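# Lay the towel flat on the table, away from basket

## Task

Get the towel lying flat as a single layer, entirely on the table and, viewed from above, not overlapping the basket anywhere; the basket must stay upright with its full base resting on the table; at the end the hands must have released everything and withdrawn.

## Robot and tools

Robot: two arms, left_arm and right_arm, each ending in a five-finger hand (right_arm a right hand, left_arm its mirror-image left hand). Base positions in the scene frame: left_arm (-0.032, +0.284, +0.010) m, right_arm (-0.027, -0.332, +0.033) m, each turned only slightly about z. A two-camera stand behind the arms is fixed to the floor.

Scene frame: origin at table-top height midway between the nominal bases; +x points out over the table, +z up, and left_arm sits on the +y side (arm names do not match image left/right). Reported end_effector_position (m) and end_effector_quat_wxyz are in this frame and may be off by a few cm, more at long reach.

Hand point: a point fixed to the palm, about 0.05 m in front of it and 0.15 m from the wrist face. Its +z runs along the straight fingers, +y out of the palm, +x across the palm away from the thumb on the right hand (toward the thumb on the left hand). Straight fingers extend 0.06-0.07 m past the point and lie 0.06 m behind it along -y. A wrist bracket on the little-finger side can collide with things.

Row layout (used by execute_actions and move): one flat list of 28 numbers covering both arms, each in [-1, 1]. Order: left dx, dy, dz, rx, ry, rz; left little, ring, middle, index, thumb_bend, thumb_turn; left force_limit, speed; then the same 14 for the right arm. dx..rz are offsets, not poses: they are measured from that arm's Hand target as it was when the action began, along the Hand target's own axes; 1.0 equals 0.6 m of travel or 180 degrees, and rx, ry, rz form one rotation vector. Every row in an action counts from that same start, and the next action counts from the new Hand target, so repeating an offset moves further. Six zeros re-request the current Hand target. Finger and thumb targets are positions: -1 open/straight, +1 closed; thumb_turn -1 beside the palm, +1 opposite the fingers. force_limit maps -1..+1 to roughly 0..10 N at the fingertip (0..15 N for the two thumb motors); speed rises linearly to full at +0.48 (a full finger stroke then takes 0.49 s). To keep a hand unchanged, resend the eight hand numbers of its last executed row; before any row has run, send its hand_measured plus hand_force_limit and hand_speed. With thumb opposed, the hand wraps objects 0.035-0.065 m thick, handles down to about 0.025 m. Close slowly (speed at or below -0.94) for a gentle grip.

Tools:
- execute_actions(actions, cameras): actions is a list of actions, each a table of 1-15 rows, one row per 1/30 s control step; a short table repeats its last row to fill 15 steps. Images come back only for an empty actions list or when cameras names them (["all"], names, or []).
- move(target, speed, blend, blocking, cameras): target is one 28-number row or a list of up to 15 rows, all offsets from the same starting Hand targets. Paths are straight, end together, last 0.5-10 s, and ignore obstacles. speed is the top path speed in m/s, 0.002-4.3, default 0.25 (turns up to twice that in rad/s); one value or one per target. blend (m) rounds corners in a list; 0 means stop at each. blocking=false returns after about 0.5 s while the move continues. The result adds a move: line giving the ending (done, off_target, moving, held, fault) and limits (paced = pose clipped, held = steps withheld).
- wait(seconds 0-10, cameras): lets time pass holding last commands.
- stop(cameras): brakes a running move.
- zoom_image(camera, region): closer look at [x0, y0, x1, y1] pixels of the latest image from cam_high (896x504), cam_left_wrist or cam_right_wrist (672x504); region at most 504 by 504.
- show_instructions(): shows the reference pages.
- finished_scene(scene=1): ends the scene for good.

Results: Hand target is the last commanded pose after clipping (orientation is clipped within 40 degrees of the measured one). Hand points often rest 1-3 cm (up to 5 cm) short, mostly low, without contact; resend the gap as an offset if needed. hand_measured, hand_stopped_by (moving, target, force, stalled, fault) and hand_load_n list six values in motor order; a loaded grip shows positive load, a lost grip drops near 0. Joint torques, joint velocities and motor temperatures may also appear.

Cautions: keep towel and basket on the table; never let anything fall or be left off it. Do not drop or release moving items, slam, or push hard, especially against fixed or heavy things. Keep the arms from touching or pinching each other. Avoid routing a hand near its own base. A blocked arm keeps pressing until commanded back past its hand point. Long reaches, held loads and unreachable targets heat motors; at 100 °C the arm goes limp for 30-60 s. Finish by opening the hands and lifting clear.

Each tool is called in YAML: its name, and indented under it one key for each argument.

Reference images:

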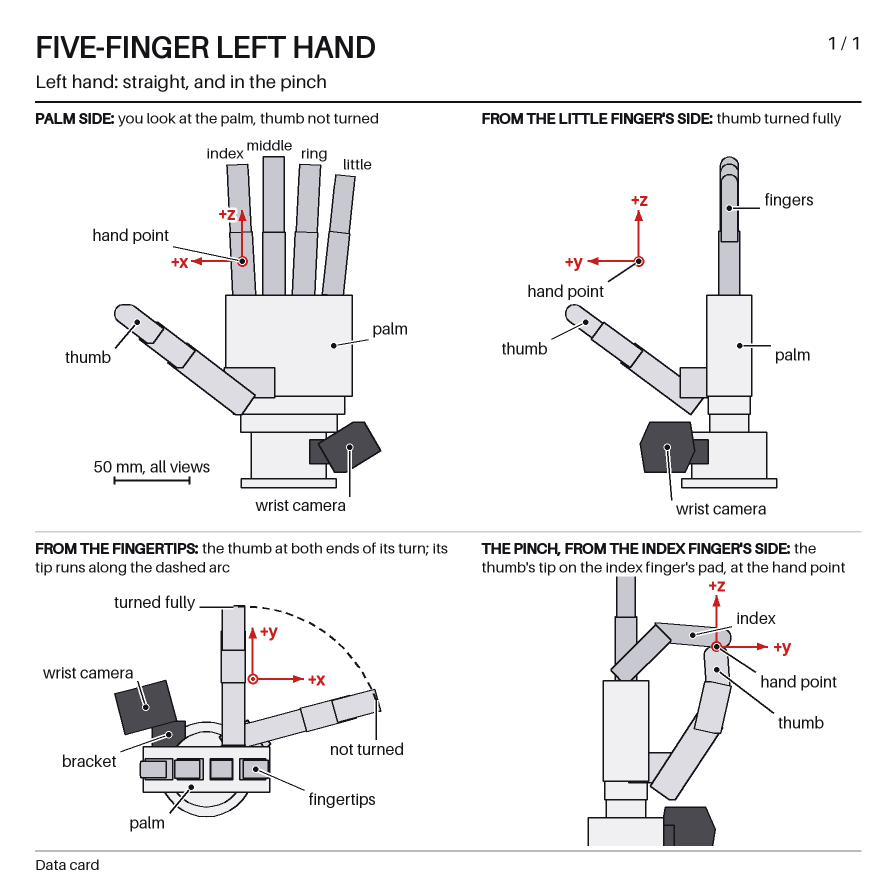

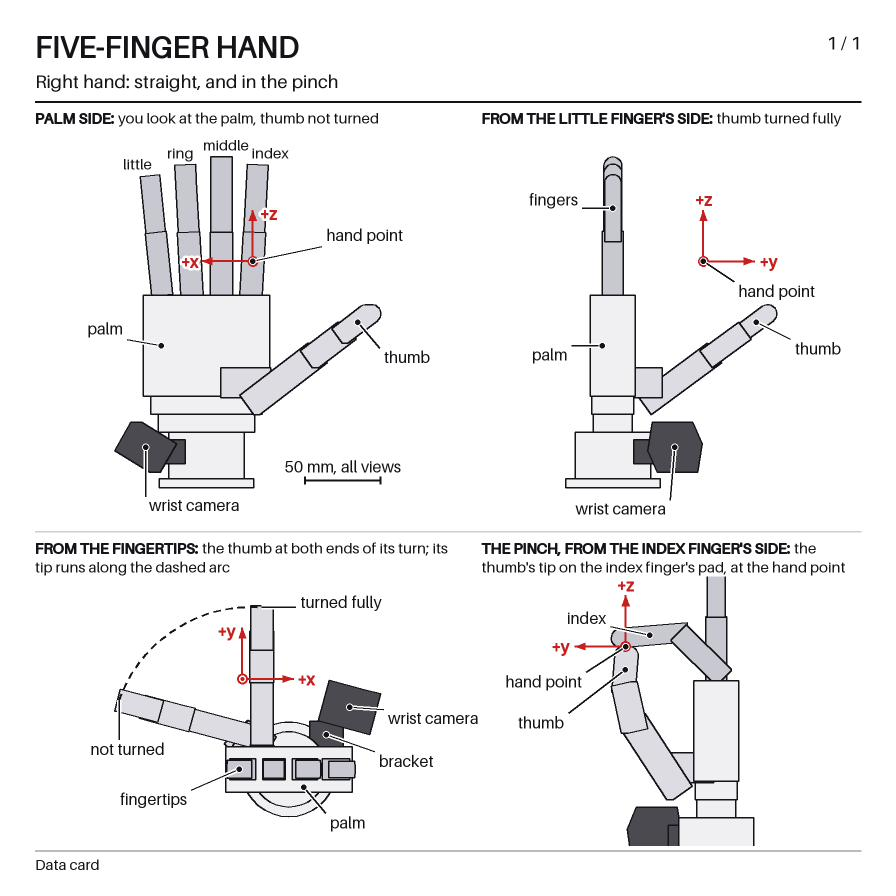

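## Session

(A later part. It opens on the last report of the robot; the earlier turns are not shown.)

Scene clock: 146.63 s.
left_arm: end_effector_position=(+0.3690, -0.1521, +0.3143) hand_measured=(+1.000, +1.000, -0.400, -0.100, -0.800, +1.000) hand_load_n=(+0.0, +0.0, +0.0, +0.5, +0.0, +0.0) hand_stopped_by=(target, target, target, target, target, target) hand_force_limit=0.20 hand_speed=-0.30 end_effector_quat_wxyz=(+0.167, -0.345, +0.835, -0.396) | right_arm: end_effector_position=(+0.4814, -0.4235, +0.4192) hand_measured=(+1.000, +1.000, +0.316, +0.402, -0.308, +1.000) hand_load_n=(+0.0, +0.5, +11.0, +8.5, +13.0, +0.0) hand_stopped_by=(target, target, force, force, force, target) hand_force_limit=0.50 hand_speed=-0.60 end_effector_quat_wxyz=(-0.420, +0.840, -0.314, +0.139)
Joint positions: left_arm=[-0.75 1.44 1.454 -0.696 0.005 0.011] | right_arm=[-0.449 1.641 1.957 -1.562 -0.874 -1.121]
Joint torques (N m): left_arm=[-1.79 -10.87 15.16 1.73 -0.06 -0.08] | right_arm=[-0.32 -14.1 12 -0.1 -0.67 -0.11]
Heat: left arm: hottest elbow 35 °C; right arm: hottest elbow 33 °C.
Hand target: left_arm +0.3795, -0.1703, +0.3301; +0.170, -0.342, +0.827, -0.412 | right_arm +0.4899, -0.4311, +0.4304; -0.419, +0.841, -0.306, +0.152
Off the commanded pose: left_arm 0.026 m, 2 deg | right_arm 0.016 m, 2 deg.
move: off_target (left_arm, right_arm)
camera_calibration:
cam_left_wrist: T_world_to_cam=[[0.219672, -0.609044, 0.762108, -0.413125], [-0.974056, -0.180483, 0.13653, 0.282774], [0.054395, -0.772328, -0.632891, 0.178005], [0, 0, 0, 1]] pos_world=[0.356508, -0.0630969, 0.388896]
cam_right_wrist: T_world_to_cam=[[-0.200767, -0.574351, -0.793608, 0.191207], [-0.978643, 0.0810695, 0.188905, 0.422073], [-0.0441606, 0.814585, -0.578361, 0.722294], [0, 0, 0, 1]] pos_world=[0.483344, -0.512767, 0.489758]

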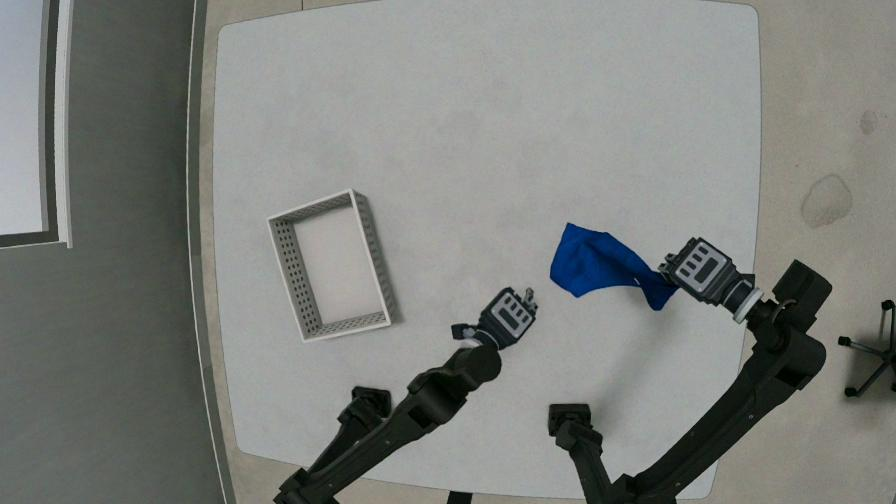

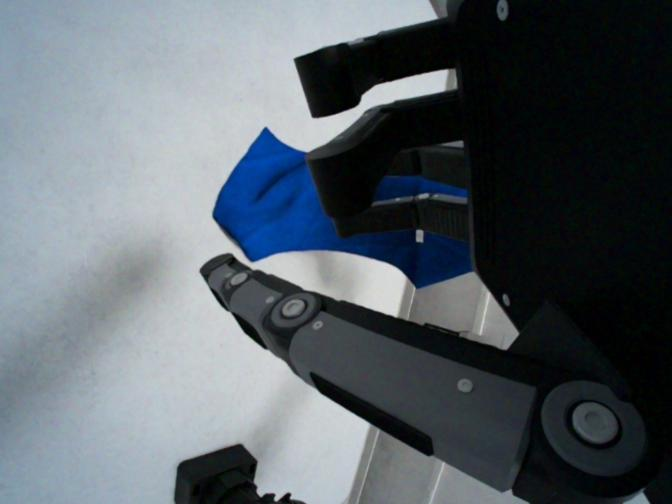

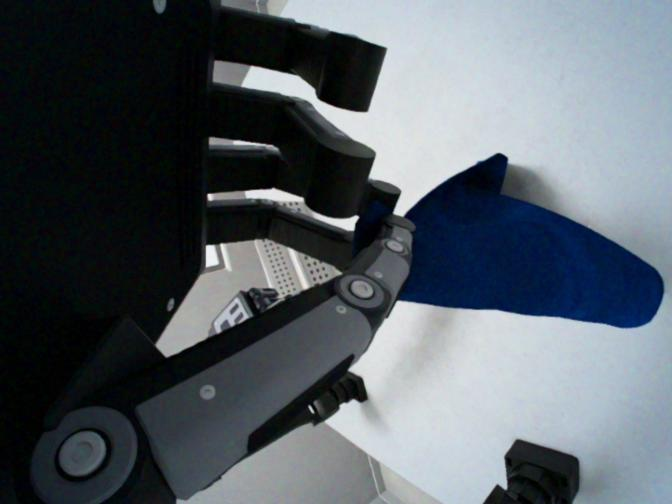

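move:
  target: [-0.0303,0.0585,0.4207,0,0.071,0.0535,1,1,-1,-0.4,-1,1,0.2,-0.6,0,0,0,0,0,0,1,1,0.6,0.6,0.2,1,0.5,-0.6]
  speed: 0.2
  cameras: ["all"]

zoom_image:
  camera: "cam_high"
  region: [520, 190, 680, 330]

Scene clock: 150.53 s.
left_arm: end_effector_position=(+0.5025, -0.2807, +0.1489) hand_measured=(+1.000, +1.000, -1.000, -0.400, -1.000, +1.000) hand_load_n=(+0.0, +0.0, +0.0, +0.0, -0.5, +0.0) hand_stopped_by=(target, target, target, target, target, target) hand_force_limit=0.20 hand_speed=-0.60 end_effector_quat_wxyz=(+0.105, -0.225, +0.869, -0.429) | right_arm: end_effector_position=(+0.4814, -0.4234, +0.4194) hand_measured=(+1.000, +1.000, +0.316, +0.402, -0.308, +1.000) hand_load_n=(+0.0, +0.0, +11.0, +9.0, +13.0, +0.5) hand_stopped_by=(target, target, force, force, force, target) hand_force_limit=0.50 hand_speed=-0.60 end_effector_quat_wxyz=(-0.420, +0.840, -0.314, +0.139)
Joint positions: left_arm=[-0.698 2.019 1.779 -0.448 0.279 0.209] | right_arm=[-0.449 1.641 1.957 -1.563 -0.874 -1.121]
Joint torques (N m): left_arm=[-0.5 -18.67 14.63 1.02 0.3 0.1] | right_arm=[-0.32 -13.98 12.01 -0.13 -0.67 -0.11]
Heat: left arm: hottest elbow 35 °C; right arm: hottest elbow 34 °C.
Hand target: left_arm +0.5198, -0.2853, +0.1503; +0.111, -0.224, +0.866, -0.432 | right_arm +0.4899, -0.4310, +0.4302; -0.419, +0.841, -0.306, +0.152
Off the commanded pose: left_arm 0.018 m, 1 deg | right_arm 0.016 m, 2 deg.
move: off_target (left_arm, right_arm)
camera_calibration:
cam_left_wrist: T_world_to_cam=[[0.0419263, -0.623125, 0.780998, -0.312166], [-0.985528, 0.102709, 0.134853, 0.497692], [-0.164246, -0.775349, -0.609801, 0.0723708], [0, 0, 0, 1]] pos_world=[0.515464, -0.189523, 0.220817]
cam_right_wrist: T_world_to_cam=[[-0.200767, -0.574351, -0.793608, 0.191286], [-0.978643, 0.0810695, 0.188905, 0.422054], [-0.0441606, 0.814585, -0.578361, 0.722352], [0, 0, 0, 1]] pos_world=[0.483344, -0.512767, 0.489858]

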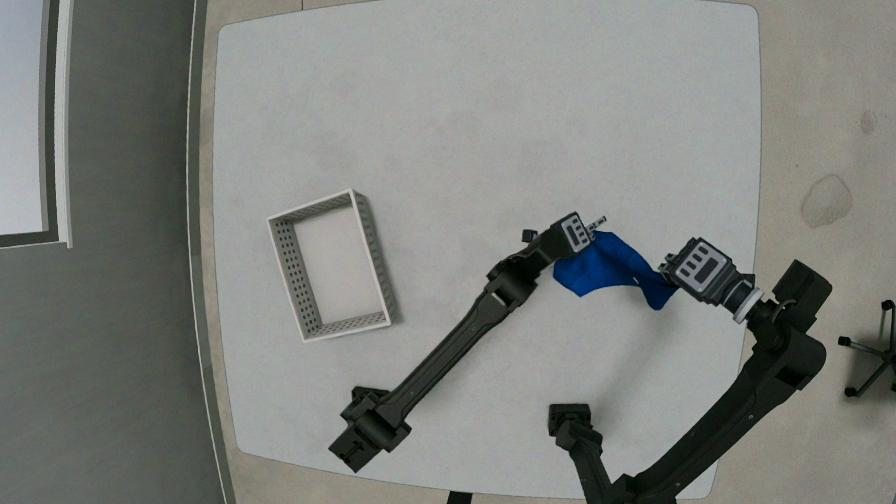

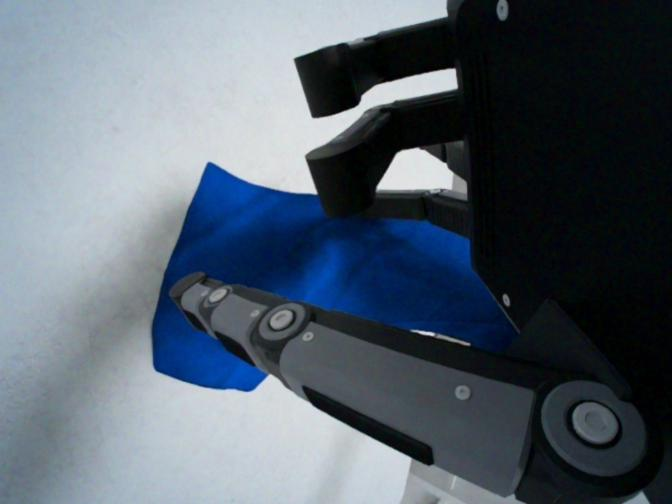

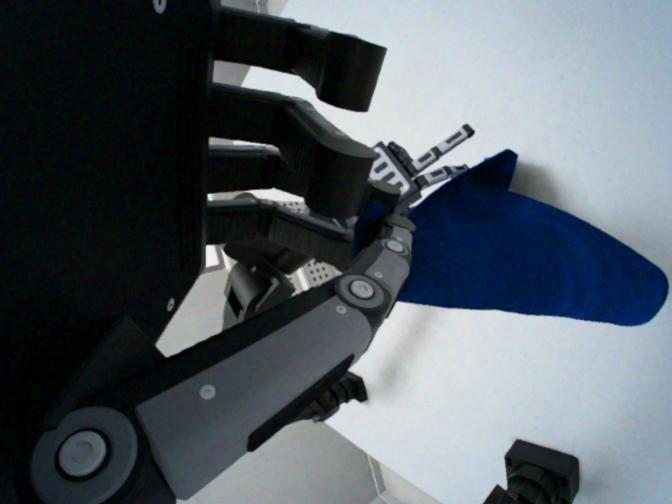

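Scaled by 3.150 from the camera's 896x504 image, which has a finer 1280x720 frame.

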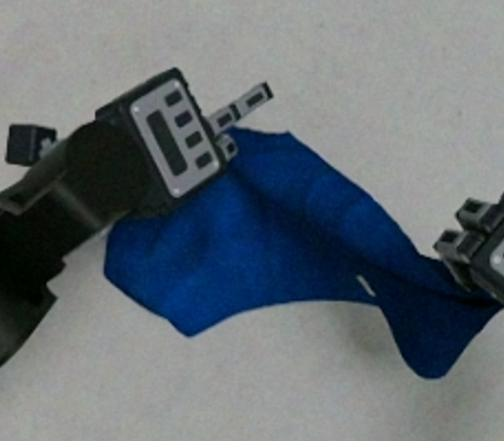

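move:
  target: [0.004,0.1148,0.1387,0,0,0,1,1,-1,-0.4,-1,1,0.2,-0.6,0,0,0,0,0,0,1,1,0.6,0.6,0.2,1,0.5,-0.6]
  speed: 0.12
  cameras: ["cam_left_wrist"]

Scene clock: 152.33 s.
left_arm: end_effector_position=(+0.5250, -0.2985, +0.0597) hand_measured=(+1.000, +1.000, -1.000, -0.400, -1.000, +1.000) hand_load_n=(+0.0, +0.0, +0.0, +0.0, +0.0, +0.0) hand_stopped_by=(target, target, target, target, target, target) hand_force_limit=0.20 hand_speed=-0.60 end_effector_quat_wxyz=(+0.111, -0.226, +0.867, -0.431) | right_arm: end_effector_position=(+0.4814, -0.4234, +0.4194) hand_measured=(+1.000, +1.000, +0.316, +0.402, -0.308, +1.000) hand_load_n=(+0.0, +0.0, +11.0, +8.5, +12.5, +0.5) hand_stopped_by=(target, target, force, force, force, target) hand_force_limit=0.50 hand_speed=-0.60 end_effector_quat_wxyz=(-0.420, +0.840, -0.314, +0.139)
Joint positions: left_arm=[-0.698 2.167 1.779 -0.29 0.271 0.209] | right_arm=[-0.449 1.641 1.957 -1.563 -0.874 -1.121]
Joint torques (N m): left_arm=[-1.55 -20.13 11.95 1.88 0.1 -0.01] | right_arm=[-0.32 -14.1 12 -0.14 -0.67 -0.12]
Heat: left arm: hottest elbow 35 °C; right arm: hottest elbow 35 °C.
Hand target: left_arm +0.5298, -0.3084, +0.0452; +0.111, -0.224, +0.867, -0.432 | right_arm +0.4899, -0.4310, +0.4302; -0.419, +0.841, -0.306, +0.152
Off the commanded pose: left_arm 0.018 m, 0 deg | right_arm 0.016 m, 2 deg.
move: off_target (left_arm, right_arm)
camera_calibration:
cam_left_wrist: T_world_to_cam=[[0.0370405, -0.6209, 0.783014, -0.251389], [-0.987551, 0.0971231, 0.123731, 0.533731], [-0.152873, -0.77785, -0.609573, 0.00114321], [0, 0, 0, 1]] pos_world=[0.536573, -0.207036, 0.131499]
Images, in order (width x height): cam_left_wrist 672x504.

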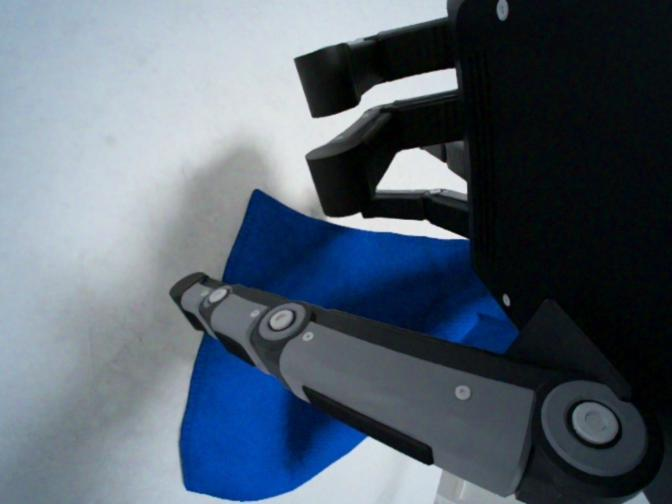

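move:
  target:
    - [0.02,0.05,0.04,0,0,0,1,1,-1,-0.4,-1,1,0.2,-0.6,0,0,0,0,0,0,1,1,0.6,0.6,0.2,1,0.5,-0.6]
    - [0.03,0.075,0.045,0,0,0,1,1,-1,-0.4,-1,1,0.2,-0.6,0,0,0,0,0,0,1,1,0.6,0.6,0.2,1,0.5,-0.6]
  speed: 0.1
  cameras: ["cam_left_wrist"]

Scene clock: 154.47 s.
left_arm: end_effector_position=(+0.5228, -0.3094, +0.0283) hand_measured=(+1.000, +1.000, -1.000, -0.400, -1.000, +1.000) hand_load_n=(+0.0, +0.0, +0.0, +0.0, +0.0, +0.0) hand_stopped_by=(target, target, target, target, target, target) hand_force_limit=0.20 hand_speed=-0.60 end_effector_quat_wxyz=(+0.124, -0.220, +0.859, -0.445) | right_arm: end_effector_position=(+0.4814, -0.4234, +0.4194) hand_measured=(+1.000, +1.000, +0.316, +0.402, -0.308, +1.000) hand_load_n=(+0.0, +0.0, +11.0, +8.5, +13.0, +0.0) hand_stopped_by=(target, target, force, force, force, target) hand_force_limit=0.50 hand_speed=-0.60 end_effector_quat_wxyz=(-0.420, +0.840, -0.314, +0.139)
Joint positions: left_arm=[-0.713 2.202 1.731 -0.162 0.253 0.203] | right_arm=[-0.449 1.641 1.957 -1.563 -0.874 -1.121]
Joint torques (N m): left_arm=[-2.14 -19.19 8.46 1.88 0.09 -0.05] | right_arm=[-0.32 -14.1 12.03 -0.14 -0.67 -0.12]
Heat: left arm: hottest elbow 35 °C; right arm: hottest elbow 35 °C.
Hand target: left_arm +0.5114, -0.3124, -0.0067; +0.111, -0.224, +0.866, -0.432 | right_arm +0.4899, -0.4310, +0.4302; -0.419, +0.841, -0.306, +0.152
Off the commanded pose: left_arm 0.037 m, 2 deg | right_arm 0.016 m, 2 deg.
move: off_target (left_arm, right_arm)
camera_calibration:
cam_left_wrist: T_world_to_cam=[[0.00993879, -0.601228, 0.799016, -0.213804], [-0.99153, 0.0975537, 0.0857388, 0.539863], [-0.129495, -0.7931, -0.595166, -0.0441834], [0, 0, 0, 1]] pos_world=[0.531694, -0.216253, 0.0982494]
Images, in order (width x height): cam_left_wrist 672x504.

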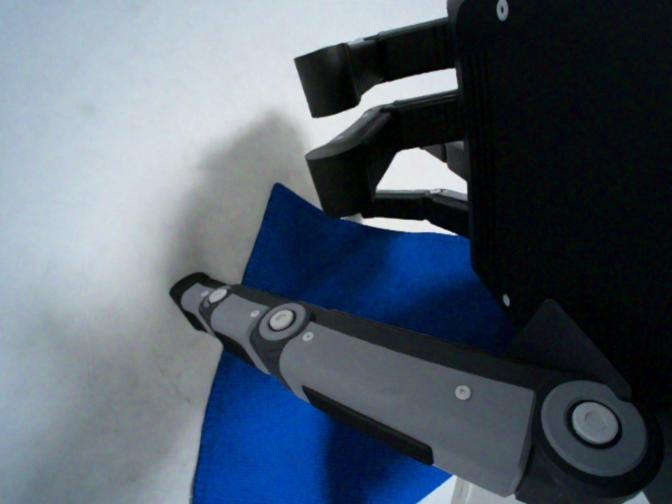

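move:
  target:
    - [0,0.02,0.01,0,0,0,1,1,-1,-0.1,-0.7,1,0.2,-0.6,0,0,0,0,0,0,1,1,0.6,0.6,0.2,1,0.5,-0.6]
    - [0,0.025,0.015,0,0,0,1,1,-1,0.1,-0.5,1,0.2,-0.6,0,0,0,0,0,0,1,1,0.6,0.6,0.2,1,0.5,-0.6]
  speed: 0.1
  cameras: ["cam_left_wrist"]

Scene clock: 156.47 s.
left_arm: end_effector_position=(+0.5225, -0.3094, +0.0238) hand_measured=(+1.000, +1.000, -1.000, +0.100, -0.500, +1.000) hand_load_n=(+0.0, +0.0, +0.0, -1.0, +0.0, +0.0) hand_stopped_by=(target, target, target, target, target, target) hand_force_limit=0.20 hand_speed=-0.60 end_effector_quat_wxyz=(+0.127, -0.220, +0.855, -0.452) | right_arm: end_effector_position=(+0.4814, -0.4234, +0.4194) hand_measured=(+1.000, +1.000, +0.316, +0.402, -0.308, +1.000) hand_load_n=(+0.0, +0.0, +11.0, +9.0, +13.0, +0.0) hand_stopped_by=(target, target, force, force, force, target) hand_force_limit=0.50 hand_speed=-0.60 end_effector_quat_wxyz=(-0.420, +0.840, -0.314, +0.139)
Joint positions: left_arm=[-0.713 2.203 1.711 -0.125 0.253 0.2] | right_arm=[-0.449 1.641 1.957 -1.563 -0.874 -1.121]
Joint torques (N m): left_arm=[-1.9 -18.96 8.39 1.8 0.12 -0.02] | right_arm=[-0.32 -14.04 12.01 -0.13 -0.67 -0.12]
Heat: left arm: hottest elbow 35 °C; right arm: hottest elbow 36 °C.
Hand target: left_arm +0.5105, -0.3107, -0.0242; +0.111, -0.224, +0.866, -0.432 | right_arm +0.4899, -0.4310, +0.4302; -0.419, +0.841, -0.306, +0.152
Off the commanded pose: left_arm 0.049 m, 3 deg | right_arm 0.016 m, 2 deg.
move: off_target (left_arm, right_arm); target 2's new numbers were sent with left_arm's hand 0.052 m and 3 deg from that target
camera_calibration:
cam_left_wrist: T_world_to_cam=[[0.00299425, -0.591382, 0.806386, -0.203653], [-0.9925, 0.0967909, 0.0746692, 0.540449], [-0.122209, -0.800561, -0.586657, -0.0532316], [0, 0, 0, 1]] pos_world=[0.5305, -0.215363, 0.0926395]
Images, in order (width x height): cam_left_wrist 672x504.

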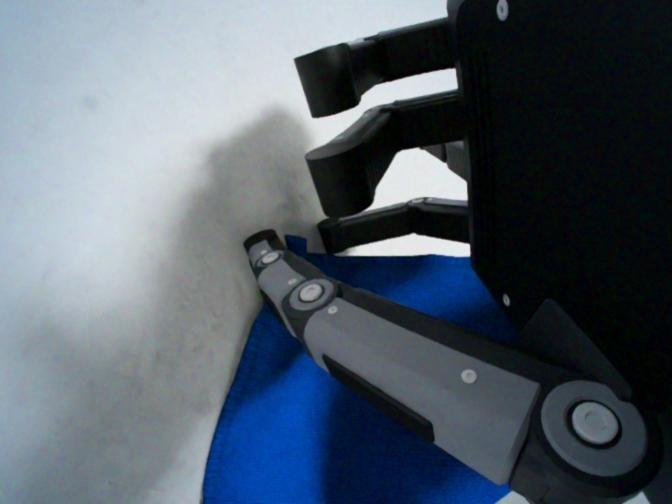

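move:
  target:
    - [0.045,0.01,0.0,0,0,0,1,1,-1,0.1,-0.5,1,0.2,-0.6,0,0,0,0,0,0,1,1,0.6,0.6,0.2,1,0.5,-0.6]
  speed: 0.1
  cameras: ["cam_left_wrist"]

Scene clock: 157.43 s.
left_arm: end_effector_position=(+0.5211, -0.3097, +0.0217) hand_measured=(+1.000, +1.000, -1.000, +0.100, -0.500, +1.000) hand_load_n=(+0.0, +0.5, +0.0, +0.0, +0.5, -3.0) hand_stopped_by=(target, target, target, target, target, target) hand_force_limit=0.20 hand_speed=-0.60 end_effector_quat_wxyz=(+0.142, -0.224, +0.850, -0.455) | right_arm: end_effector_position=(+0.4814, -0.4234, +0.4194) hand_measured=(+1.000, +1.000, +0.316, +0.402, -0.308, +1.000) hand_load_n=(+0.0, +0.0, +11.0, +8.5, +13.0, +0.5) hand_stopped_by=(target, target, force, force, force, target) hand_force_limit=0.50 hand_speed=-0.60 end_effector_quat_wxyz=(-0.420, +0.840, -0.314, +0.139)
Joint positions: left_arm=[-0.721 2.194 1.679 -0.079 0.222 0.192] | right_arm=[-0.449 1.641 1.957 -1.563 -0.874 -1.121]
Joint torques (N m): left_arm=[-3.84 -19.25 6.8 1.47 0.25 -0.13] | right_arm=[-0.32 -14.1 12.01 -0.13 -0.67 -0.12]
Heat: left arm: hottest elbow 35 °C; right arm: hottest elbow 36 °C.
Hand target: left_arm +0.4853, -0.3204, -0.0291; +0.111, -0.224, +0.866, -0.432 | right_arm +0.4899, -0.4310, +0.4302; -0.419, +0.841, -0.306, +0.152
Off the commanded pose: left_arm 0.063 m, 5 deg | right_arm 0.016 m, 2 deg.
move: off_target (left_arm, right_arm)
camera_calibration:
cam_left_wrist: T_world_to_cam=[[-0.00367197, -0.586732, 0.809773, -0.19724], [-0.995876, 0.0755496, 0.0502247, 0.534988], [-0.0906464, -0.806249, -0.58459, -0.0731279], [0, 0, 0, 1]] pos_world=[0.525429, -0.215105, 0.0901004]
Images, in order (width x height): cam_left_wrist 672x504.

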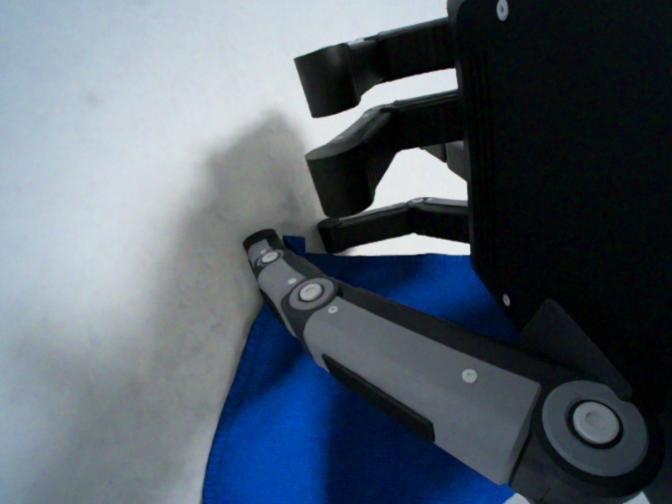

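move:
  target:
    - [0.0,-0.04,-0.03,0,0,0,1,1,-1,-0.2,-0.7,1,0.2,-0.6,0,0,0,0,0,0,1,1,0.6,0.6,0.2,1,0.5,-0.6]
  speed: 0.1
  cameras: ["cam_left_wrist"]

Scene clock: 158.43 s.
left_arm: end_effector_position=(+0.5088, -0.3158, +0.0251) hand_measured=(+1.000, +1.000, -1.000, -0.200, -0.698, +1.000) hand_load_n=(+0.0, +0.0, +0.0, +0.0, -3.0, -2.5) hand_stopped_by=(target, target, target, target, target, target) hand_force_limit=0.20 hand_speed=-0.60 end_effector_quat_wxyz=(+0.134, -0.221, +0.854, -0.452) | right_arm: end_effector_position=(+0.4814, -0.4234, +0.4194) hand_measured=(+1.000, +1.000, +0.316, +0.402, -0.308, +1.000) hand_load_n=(+0.0, +0.0, +11.0, +9.0, +13.0, +0.5) hand_stopped_by=(target, target, force, force, force, target) hand_force_limit=0.50 hand_speed=-0.60 end_effector_quat_wxyz=(-0.420, +0.840, -0.314, +0.139)
Joint positions: left_arm=[-0.737 2.183 1.677 -0.1 0.221 0.187] | right_arm=[-0.449 1.641 1.957 -1.563 -0.874 -1.121]
Joint torques (N m): left_arm=[-2.96 -21.42 8.66 0.38 0.27 -0.11] | right_arm=[-0.26 -14.1 12.01 -0.16 -0.67 -0.12]
Heat: left arm: hottest elbow 35 °C; right arm: hottest elbow 36 °C.
Hand target: left_arm +0.4851, -0.3206, +0.0008; +0.111, -0.224, +0.866, -0.432 | right_arm +0.4899, -0.4310, +0.4302; -0.419, +0.841, -0.306, +0.152
Off the commanded pose: left_arm 0.034 m, 4 deg | right_arm 0.016 m, 2 deg.
move: off_target (left_arm, right_arm)
camera_calibration:
cam_left_wrist: T_world_to_cam=[[0.000279355, -0.592305, 0.805713, -0.207279], [-0.994137, 0.0869568, 0.0642694, 0.52532], [-0.108129, -0.801007, -0.588808, -0.0664497], [0, 0, 0, 1]] pos_world=[0.515113, -0.22168, 0.0941198]
Images, in order (width x height): cam_left_wrist 672x504.

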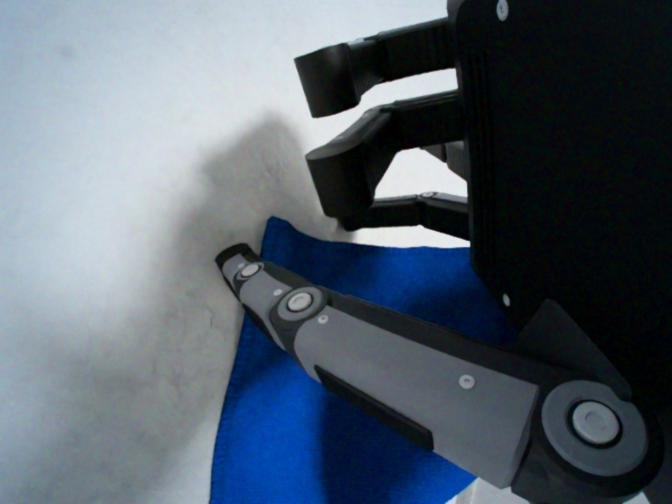

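move:
  target:
    - [0.045,-0.01,0.0,0,0,0,1,1,-1,-0.4,-1,1,0.2,-0.6,0,0,0,0,0,0,1,1,0.6,0.6,0.2,1,0.5,-0.6]
  speed: 0.1
  cameras: ["cam_left_wrist"]

Scene clock: 159.50 s.
left_arm: end_effector_position=(+0.4892, -0.3334, +0.0275) hand_measured=(+1.000, +1.000, -1.000, -0.400, -1.000, +1.000) hand_load_n=(+0.0, +0.0, +0.0, +0.0, +0.0, -3.0) hand_stopped_by=(target, target, target, target, target, target) hand_force_limit=0.20 hand_speed=-0.60 end_effector_quat_wxyz=(+0.134, -0.219, +0.856, -0.449) | right_arm: end_effector_position=(+0.4814, -0.4234, +0.4194) hand_measured=(+1.000, +1.000, +0.316, +0.402, -0.308, +1.000) hand_load_n=(+0.0, +0.0, +11.0, +9.0, +13.5, +0.5) hand_stopped_by=(target, target, force, force, force, target) hand_force_limit=0.50 hand_speed=-0.60 end_effector_quat_wxyz=(-0.420, +0.840, -0.314, +0.139)
Joint positions: left_arm=[-0.776 2.178 1.677 -0.107 0.19 0.17] | right_arm=[-0.449 1.641 1.957 -1.563 -0.874 -1.121]
Joint torques (N m): left_arm=[-2.9 -21.83 7.61 0.51 0.25 -0.26] | right_arm=[-0.32 -14.04 12 -0.13 -0.67 -0.11]
Heat: left arm: hottest elbow 34 °C; right arm: hottest elbow 37 °C.
Hand target: left_arm +0.4632, -0.3368, +0.0056; +0.111, -0.224, +0.866, -0.432 | right_arm +0.4899, -0.4310, +0.4302; -0.419, +0.841, -0.306, +0.152
Off the commanded pose: left_arm 0.034 m, 4 deg | right_arm 0.016 m, 2 deg.
move: off_target (left_arm, right_arm)
camera_calibration:
cam_left_wrist: T_world_to_cam=[[-0.0016149, -0.597372, 0.801963, -0.220314], [-0.993816, 0.0899995, 0.0650383, 0.508206], [-0.111028, -0.796898, -0.593823, -0.0783312], [0, 0, 0, 1]] pos_world=[0.49601, -0.23977, 0.0971159]
Images, in order (width x height): cam_left_wrist 672x504.

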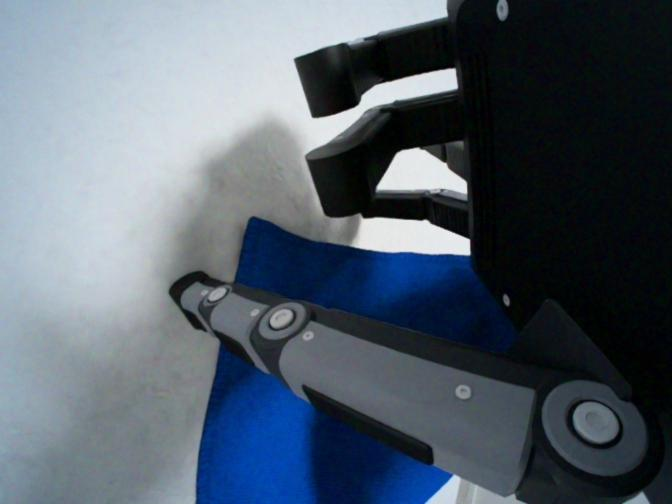

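move:
  target:
    - [-0.0394,-0.0819,-0.0697,0,0,0,1,1,-1,-0.4,-1,1,0.2,-0.6,0,0,0,0,0,0,1,1,0.6,0.6,0.2,1,0.5,-0.6]
    - [-0.0394,-0.01,-0.0145,0,0,0,1,1,-1,-0.4,-1,1,0.2,-0.6,0,0,0,0,0,0,1,1,0.6,0.6,0.2,1,0.5,-0.6]
  speed: 0.12
  cameras: ["cam_left_wrist"]

Scene clock: 161.97 s.
left_arm: end_effector_position=(+0.4781, -0.3300, +0.0517) hand_measured=(+1.000, +1.000, -1.000, -0.400, -1.000, +1.000) hand_load_n=(+0.0, +0.0, -0.5, +0.0, +0.0, +0.0) hand_stopped_by=(target, target, target, target, target, target) hand_force_limit=0.20 hand_speed=-0.60 end_effector_quat_wxyz=(+0.117, -0.217, +0.860, -0.446) | right_arm: end_effector_position=(+0.4814, -0.4234, +0.4194) hand_measured=(+1.000, +1.000, +0.316, +0.402, -0.308, +1.000) hand_load_n=(+0.0, +0.0, +11.0, +8.5, +13.0, +0.0) hand_stopped_by=(target, target, force, force, force, target) hand_force_limit=0.50 hand_speed=-0.60 end_effector_quat_wxyz=(-0.420, +0.840, -0.314, +0.139)
Joint positions: left_arm=[-0.776 2.133 1.677 -0.172 0.219 0.166] | right_arm=[-0.449 1.641 1.957 -1.563 -0.874 -1.121]
Joint torques (N m): left_arm=[-0.26 -19.02 8.8 2.06 0.24 0.03] | right_arm=[-0.32 -14.15 12.01 -0.14 -0.67 -0.12]
Heat: left arm: hottest elbow 34 °C; right arm: hottest elbow 37 °C.
Hand target: left_arm +0.4824, -0.3224, +0.0156; +0.111, -0.224, +0.866, -0.432 | right_arm +0.4899, -0.4310, +0.4302; -0.419, +0.841, -0.306, +0.152
Off the commanded pose: left_arm 0.037 m, 2 deg | right_arm 0.016 m, 2 deg.
move: off_target (left_arm, right_arm)
camera_calibration:
cam_left_wrist: T_world_to_cam=[[0.00969559, -0.599139, 0.800587, -0.24352], [-0.989344, 0.110568, 0.0947278, 0.498356], [-0.145274, -0.792974, -0.591682, -0.0449273], [0, 0, 0, 1]] pos_world=[0.48888, -0.236631, 0.121168]
Images, in order (width x height): cam_left_wrist 672x504.

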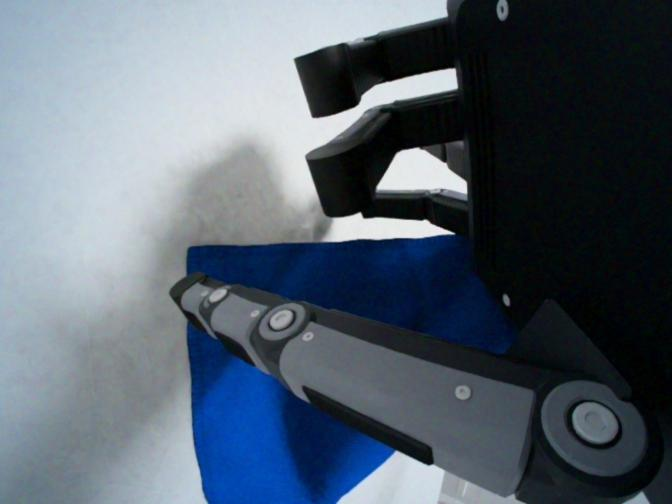

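move:
  target:
    - [0.014,-0.0352,-0.1038,0,-0.0444,-0.0334,1,1,-1,-0.4,-1,1,0.2,-0.6,0,0,0,0,0,0,1,1,0.6,0.6,0.2,1,0.5,-0.6]
    - [0.014,0.0513,-0.0386,0,-0.0444,-0.0334,1,1,-1,-0.4,-1,1,0.2,-0.6,0,0,0,0,0,0,1,1,0.6,0.6,0.2,1,0.5,-0.6]
  speed: 0.12
  cameras: ["cam_left_wrist","cam_high"]

Scene clock: 164.97 s.
left_arm: end_effector_position=(+0.4644, -0.2884, +0.0300) hand_measured=(+1.000, +1.000, -1.000, -0.400, -1.000, +1.000) hand_load_n=(+0.0, +0.0, +0.0, +0.0, +0.0, +0.0) hand_stopped_by=(target, target, target, target, target, target) hand_force_limit=0.20 hand_speed=-0.60 end_effector_quat_wxyz=(+0.156, -0.297, +0.839, -0.428) | right_arm: end_effector_position=(+0.4814, -0.4234, +0.4194) hand_measured=(+1.000, +1.000, +0.316, +0.402, -0.308, +1.000) hand_load_n=(+0.0, +0.0, +11.0, +8.5, +13.0, +0.5) hand_stopped_by=(target, target, force, force, force, target) hand_force_limit=0.50 hand_speed=-0.60 end_effector_quat_wxyz=(-0.420, +0.840, -0.314, +0.139)
Joint positions: left_arm=[-0.78 2.052 1.473 -0.047 0.062 0.055] | right_arm=[-0.449 1.641 1.957 -1.563 -0.874 -1.121]
Joint torques (N m): left_arm=[-1.73 -17.85 8.91 1.99 -0.02 -0.08] | right_arm=[-0.32 -14.04 12.01 -0.14 -0.67 -0.11]
Motor temperatures (°C): left_arm=[19 28 34 19 18 17] | right_arm=[16 20 38 22 20 18]
Heat: left arm: hottest elbow 34 °C; right arm: hottest elbow 38 °C.
Hand target: left_arm +0.4571, -0.2941, +0.0050; +0.149, -0.298, +0.844, -0.421 | right_arm +0.4899, -0.4310, +0.4302; -0.419, +0.841, -0.306, +0.152
Off the commanded pose: left_arm 0.027 m, 1 deg | right_arm 0.016 m, 2 deg.
move: off_target (left_arm, right_arm)
camera_calibration:
cam_left_wrist: T_world_to_cam=[[0.126614, -0.594751, 0.793877, -0.254092], [-0.991952, -0.0757631, 0.101445, 0.429427], [-0.000188191, -0.800332, -0.599557, -0.096042], [0, 0, 0, 1]] pos_world=[0.458125, -0.195452, 0.100571]
Images, in order (width x height): cam_high 896x504, cam_left_wrist 672x504.

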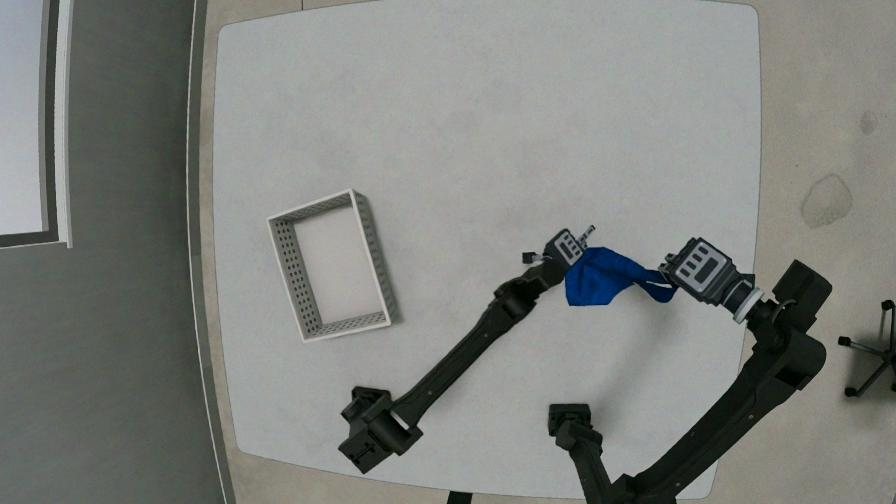

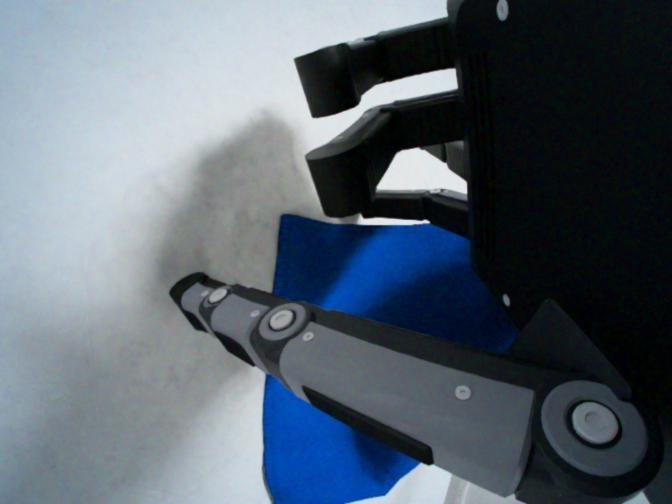

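move:
  target:
    - [0.0228,-0.0513,-0.0565,0,0,0,1,1,-1,-0.4,-1,1,0.2,-0.6,0,0,0,0,0,0,1,1,0.6,0.6,0.2,1,0.5,-0.6]
    - [0.0228,0.0219,-0.0013,0,0,0,1,1,-1,-0.4,-1,1,0.2,-0.6,0,0,0,0,0,0,1,1,0.6,0.6,0.2,1,0.5,-0.6]
  speed: 0.12
  cameras: ["cam_left_wrist"]

Scene clock: 167.37 s.
left_arm: end_effector_position=(+0.4494, -0.2938, +0.0273) hand_measured=(+1.000, +1.000, -1.000, -0.400, -1.000, +1.000) hand_load_n=(+0.0, +0.0, -0.5, +0.0, +0.0, +0.0) hand_stopped_by=(target, target, target, target, target, target) hand_force_limit=0.20 hand_speed=-0.60 end_effector_quat_wxyz=(+0.158, -0.296, +0.836, -0.434) | right_arm: end_effector_position=(+0.4814, -0.4234, +0.4194) hand_measured=(+1.000, +1.000, +0.316, +0.402, -0.308, +1.000) hand_load_n=(+0.0, +0.5, +11.0, +8.5, +13.0, +0.5) hand_stopped_by=(target, target, force, force, force, target) hand_force_limit=0.50 hand_speed=-0.60 end_effector_quat_wxyz=(-0.420, +0.840, -0.314, +0.139)
Joint positions: left_arm=[-0.803 2.04 1.437 -0.009 0.046 0.041] | right_arm=[-0.449 1.641 1.957 -1.563 -0.874 -1.121]
Joint torques (N m): left_arm=[-1.96 -17.14 8.31 1.95 -0.02 -0.06] | right_arm=[-0.32 -14.1 12.01 -0.14 -0.67 -0.12]
Heat: left arm: hottest elbow 34 °C; right arm: hottest elbow 38 °C.
Hand target: left_arm +0.4412, -0.2961, -0.0048; +0.149, -0.298, +0.844, -0.421 | right_arm +0.4899, -0.4310, +0.4302; -0.419, +0.841, -0.306, +0.152
Off the commanded pose: left_arm 0.033 m, 2 deg | right_arm 0.016 m, 2 deg.
move: off_target (left_arm, right_arm)
camera_calibration:
cam_left_wrist: T_world_to_cam=[[0.119978, -0.586709, 0.80086, -0.248049], [-0.992771, -0.0735101, 0.0948756, 0.415633], [0.00320689, -0.806454, -0.591288, -0.105618], [0, 0, 0, 1]] pos_world=[0.442727, -0.200155, 0.0967688]
Images, in order (width x height): cam_left_wrist 672x504.

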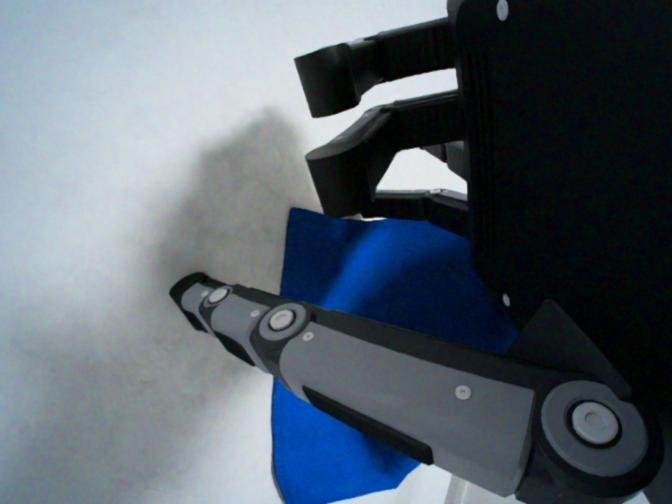

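move:
  target:
    - [0.0,-0.06,-0.045,0,0,0,1,1,-1,-0.4,-1,1,0.2,-0.6,0,0,0,0,0,0,1,1,0.6,0.6,0.2,1,0.5,-0.6]
    - [0.0,-0.06,-0.045,0,0,0,1,1,-1,-0.4,-1,1,0.2,-0.6,0.1071,0.3031,0.0685,0,0,0,1,1,0.6,0.6,0.2,1,0.5,-0.6]
  speed: 0.15
  blend: [0.03,0]
  cameras: ["all"]

zoom_image:
  camera: "cam_high"
  region: [540, 200, 720, 330]

Scene clock: 169.97 s.
left_arm: end_effector_position=(+0.4422, -0.2863, +0.0261) hand_measured=(+1.000, +1.000, -1.000, -0.400, -1.000, +1.000) hand_load_n=(+0.5, +0.0, +0.0, +1.0, +0.0, +0.0) hand_stopped_by=(target, target, target, target, target, target) hand_force_limit=0.20 hand_speed=-0.60 end_effector_quat_wxyz=(+0.149, -0.301, +0.845, -0.416) | right_arm: end_effector_position=(+0.4870, -0.5244, +0.2744) hand_measured=(+1.000, +1.000, +0.316, +0.402, -0.308, +1.000) hand_load_n=(+0.0, +0.0, +11.0, +8.5, +13.0, +0.0) hand_stopped_by=(target, target, force, force, force, target) hand_force_limit=0.50 hand_speed=-0.60 end_effector_quat_wxyz=(-0.418, +0.841, -0.306, +0.154)
Joint positions: left_arm=[-0.803 2.028 1.437 -0.066 0.046 0.038] | right_arm=[-0.612 1.753 1.726 -1.385 -0.914 -1.376]
Joint torques (N m): left_arm=[-1.96 -20.72 11.02 0.54 0 -0.04] | right_arm=[-0.38 -16.26 7.27 0.61 -0.69 -0.12]
Heat: left arm: hottest elbow 34 °C; right arm: hottest elbow 38 °C.
Hand target: left_arm +0.4412, -0.2962, +0.0402; +0.149, -0.298, +0.844, -0.421 | right_arm +0.4897, -0.5312, +0.2603; -0.419, +0.841, -0.306, +0.152
Off the commanded pose: left_arm 0.017 m, 1 deg | right_arm 0.016 m, 0 deg.
move: off_target (left_arm, right_arm); blend cut to 0.0221 m at target 1
camera_calibration:
cam_left_wrist: T_world_to_cam=[[0.146087, -0.611309, 0.777792, -0.259815], [-0.989162, -0.0785274, 0.124068, 0.405423], [-0.0147658, -0.787487, -0.616155, -0.0861623], [0, 0, 0, 1]] pos_world=[0.437712, -0.194842, 0.0986925]
cam_right_wrist: T_world_to_cam=[[-0.176498, -0.586728, -0.790316, 0.000115423], [-0.98393, 0.0831247, 0.158025, 0.475199], [-0.0270231, 0.805507, -0.59197, 0.711625], [0, 0, 0, 1]] pos_world=[0.486813, -0.612652, 0.346259]

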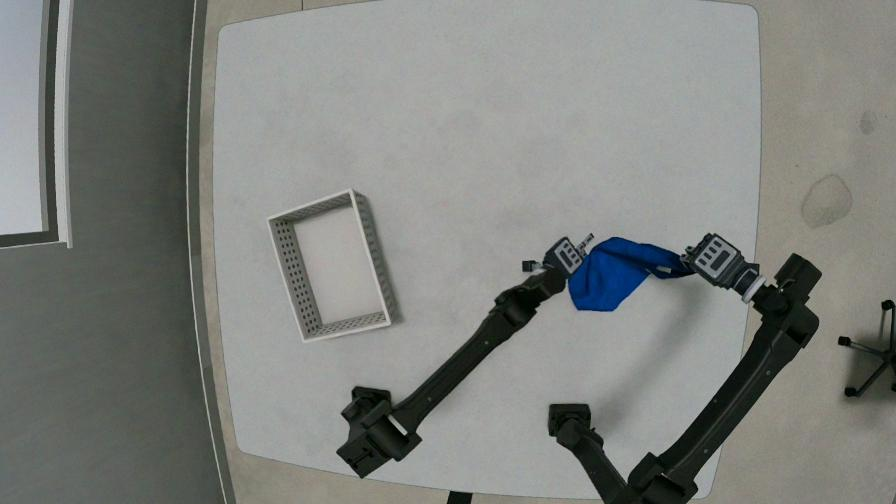

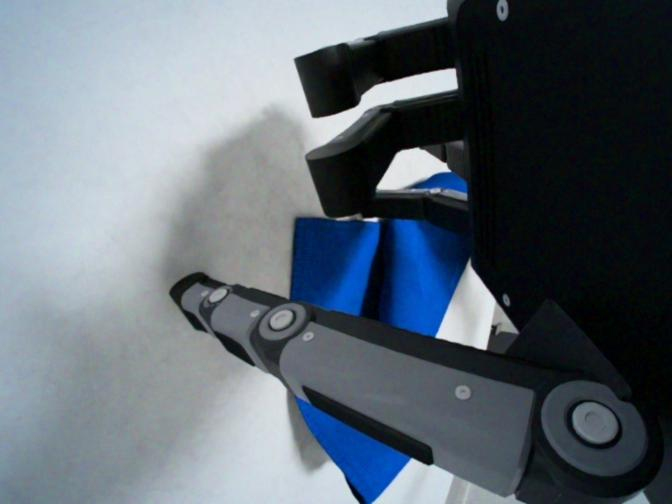

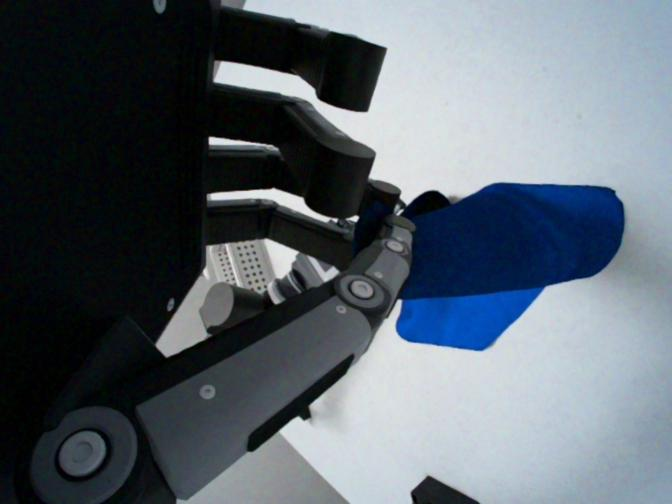

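Scaled by 2.800 from the camera's 896x504 image, which has a finer 1280x720 frame.

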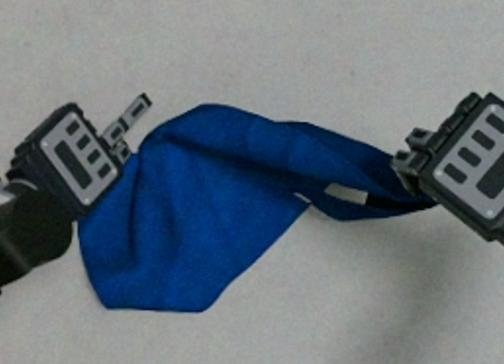

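move:
  target: [0.0,-0.05,-0.1,0,0,0,1,1,-1,-0.4,-1,1,0.2,-0.6,0,0,0,0,0,0,1,1,0.6,0.6,0.2,1,0.5,-0.6]
  speed: 0.15
  cameras: ["cam_left_wrist","cam_high"]

zoom_image:
  camera: "cam_high"
  region: [540, 200, 720, 330]

Scene clock: 171.37 s.
left_arm: end_effector_position=(+0.4297, -0.2728, +0.1035) hand_measured=(+1.000, +1.000, -1.000, -0.400, -1.000, +1.000) hand_load_n=(+0.0, +0.0, +0.0, +0.0, +0.0, +0.5) hand_stopped_by=(target, target, target, target, target, target) hand_force_limit=0.20 hand_speed=-0.60 end_effector_quat_wxyz=(+0.154, -0.299, +0.840, -0.426) | right_arm: end_effector_position=(+0.4870, -0.5245, +0.2744) hand_measured=(+1.000, +1.000, +0.316, +0.402, -0.308, +1.000) hand_load_n=(+0.0, +0.0, +11.0, +8.0, +13.0, +0.5) hand_stopped_by=(target, target, force, force, force, target) hand_force_limit=0.50 hand_speed=-0.60 end_effector_quat_wxyz=(-0.418, +0.841, -0.306, +0.154)
Joint positions: left_arm=[-0.803 1.879 1.417 -0.17 0.046 0.038] | right_arm=[-0.612 1.753 1.726 -1.385 -0.914 -1.376]
Joint torques (N m): left_arm=[-1.79 -19.14 9.02 0.95 0.09 -0.02] | right_arm=[-0.44 -15.91 7.25 0.61 -0.69 -0.14]
Heat: left arm: hottest elbow 34 °C; right arm: hottest elbow 38 °C.
Hand target: left_arm +0.4224, -0.2729, +0.1001; +0.149, -0.298, +0.844, -0.421 | right_arm +0.4897, -0.5312, +0.2603; -0.419, +0.841, -0.306, +0.152
Off the commanded pose: left_arm 0.008 m, 1 deg | right_arm 0.016 m, 0 deg.
move: off_target (right_arm)
camera_calibration:
cam_left_wrist: T_world_to_cam=[[0.132907, -0.597021, 0.791139, -0.30175], [-0.991118, -0.0764487, 0.108812, 0.387523], [-0.00448145, -0.798575, -0.601879, -0.0368477], [0, 0, 0, 1]] pos_world=[0.424021, -0.179951, 0.174381]
Images, in order (width x height): cam_high 896x504, cam_left_wrist 672x504.

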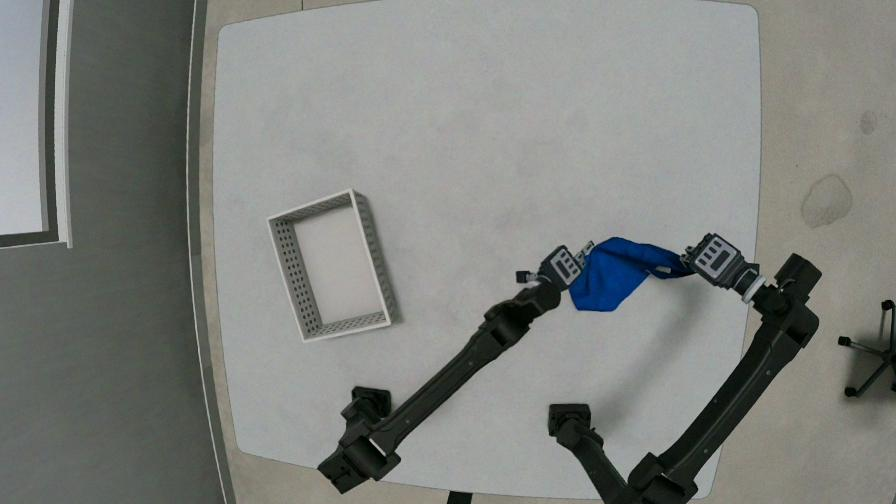

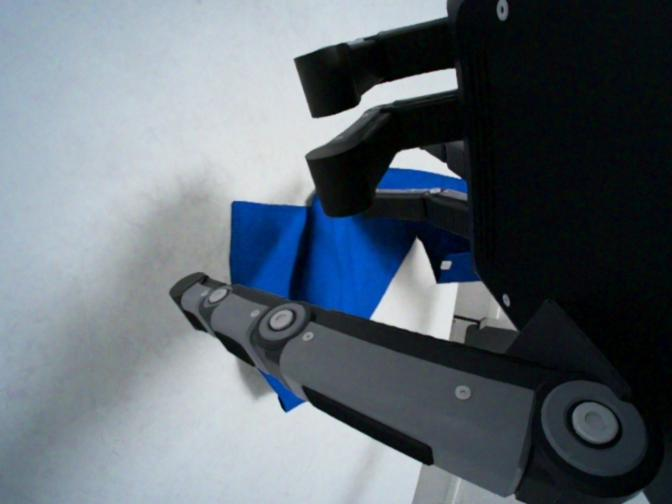

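Scaled by 2.800 from the camera's 896x504 image, which has a finer 1280x720 frame.

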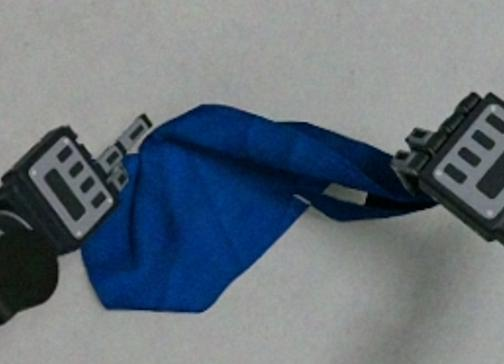

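move:
  target:
    - [0.015,-0.0062,0.0635,0,-0.0621,-0.0468,1,1,-1,-0.4,-1,1,0.2,-0.6,0,0,0,0,0,0,1,1,0.6,0.6,0.2,1,0.5,-0.6]
    - [0.015,0.1003,0.1437,0,-0.0621,-0.0468,1,1,-1,-0.4,-1,1,0.2,-0.6,0,0,0,0,0,0,1,1,0.6,0.6,0.2,1,0.5,-0.6]
  speed: 0.15
  cameras: ["cam_left_wrist"]

Scene clock: 174.30 s.
left_arm: end_effector_position=(+0.4413, -0.2997, +0.0266) hand_measured=(+1.000, +1.000, -1.000, -0.400, -1.000, +1.000) hand_load_n=(+0.0, +0.0, +0.0, +0.0, +0.0, +0.0) hand_stopped_by=(target, target, target, target, target, target) hand_force_limit=0.20 hand_speed=-0.60 end_effector_quat_wxyz=(+0.204, -0.399, +0.795, -0.409) | right_arm: end_effector_position=(+0.4870, -0.5245, +0.2744) hand_measured=(+1.000, +1.000, +0.316, +0.402, -0.308, +1.000) hand_load_n=(+0.0, +0.0, +11.0, +8.5, +13.0, +0.5) hand_stopped_by=(target, target, force, force, force, target) hand_force_limit=0.50 hand_speed=-0.60 end_effector_quat_wxyz=(-0.418, +0.841, -0.306, +0.154)
Joint positions: left_arm=[-0.865 2.031 1.427 -0.031 -0.198 -0.147] | right_arm=[-0.612 1.753 1.726 -1.385 -0.914 -1.376]
Joint torques (N m): left_arm=[-1.73 -16.91 9.05 1.85 -0.15 -0.02] | right_arm=[-0.32 -15.91 7.24 0.59 -0.69 -0.14]
Heat: left arm: hottest elbow 34 °C; right arm: hottest elbow 38 °C.
Hand target: left_arm +0.4359, -0.3039, +0.0000; +0.199, -0.399, +0.801, -0.399 | right_arm +0.4897, -0.5312, +0.2603; -0.419, +0.841, -0.306, +0.152
Off the commanded pose: left_arm 0.027 m, 1 deg | right_arm 0.016 m, 0 deg.
move: off_target (left_arm, right_arm)
camera_calibration:
cam_left_wrist: T_world_to_cam=[[0.269676, -0.538798, 0.798105, -0.301607], [-0.943923, -0.31186, 0.108411, 0.313923], [0.190485, -0.782585, -0.592685, -0.186086], [0, 0, 0, 1]] pos_world=[0.413102, -0.210233, 0.0963902]
Images, in order (width x height): cam_left_wrist 672x504.

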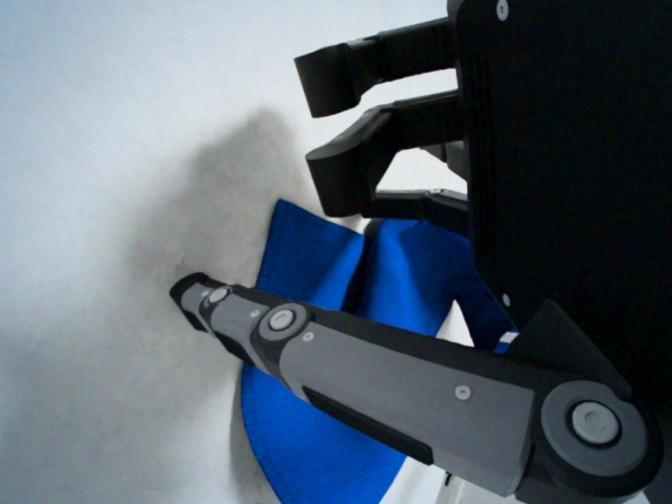

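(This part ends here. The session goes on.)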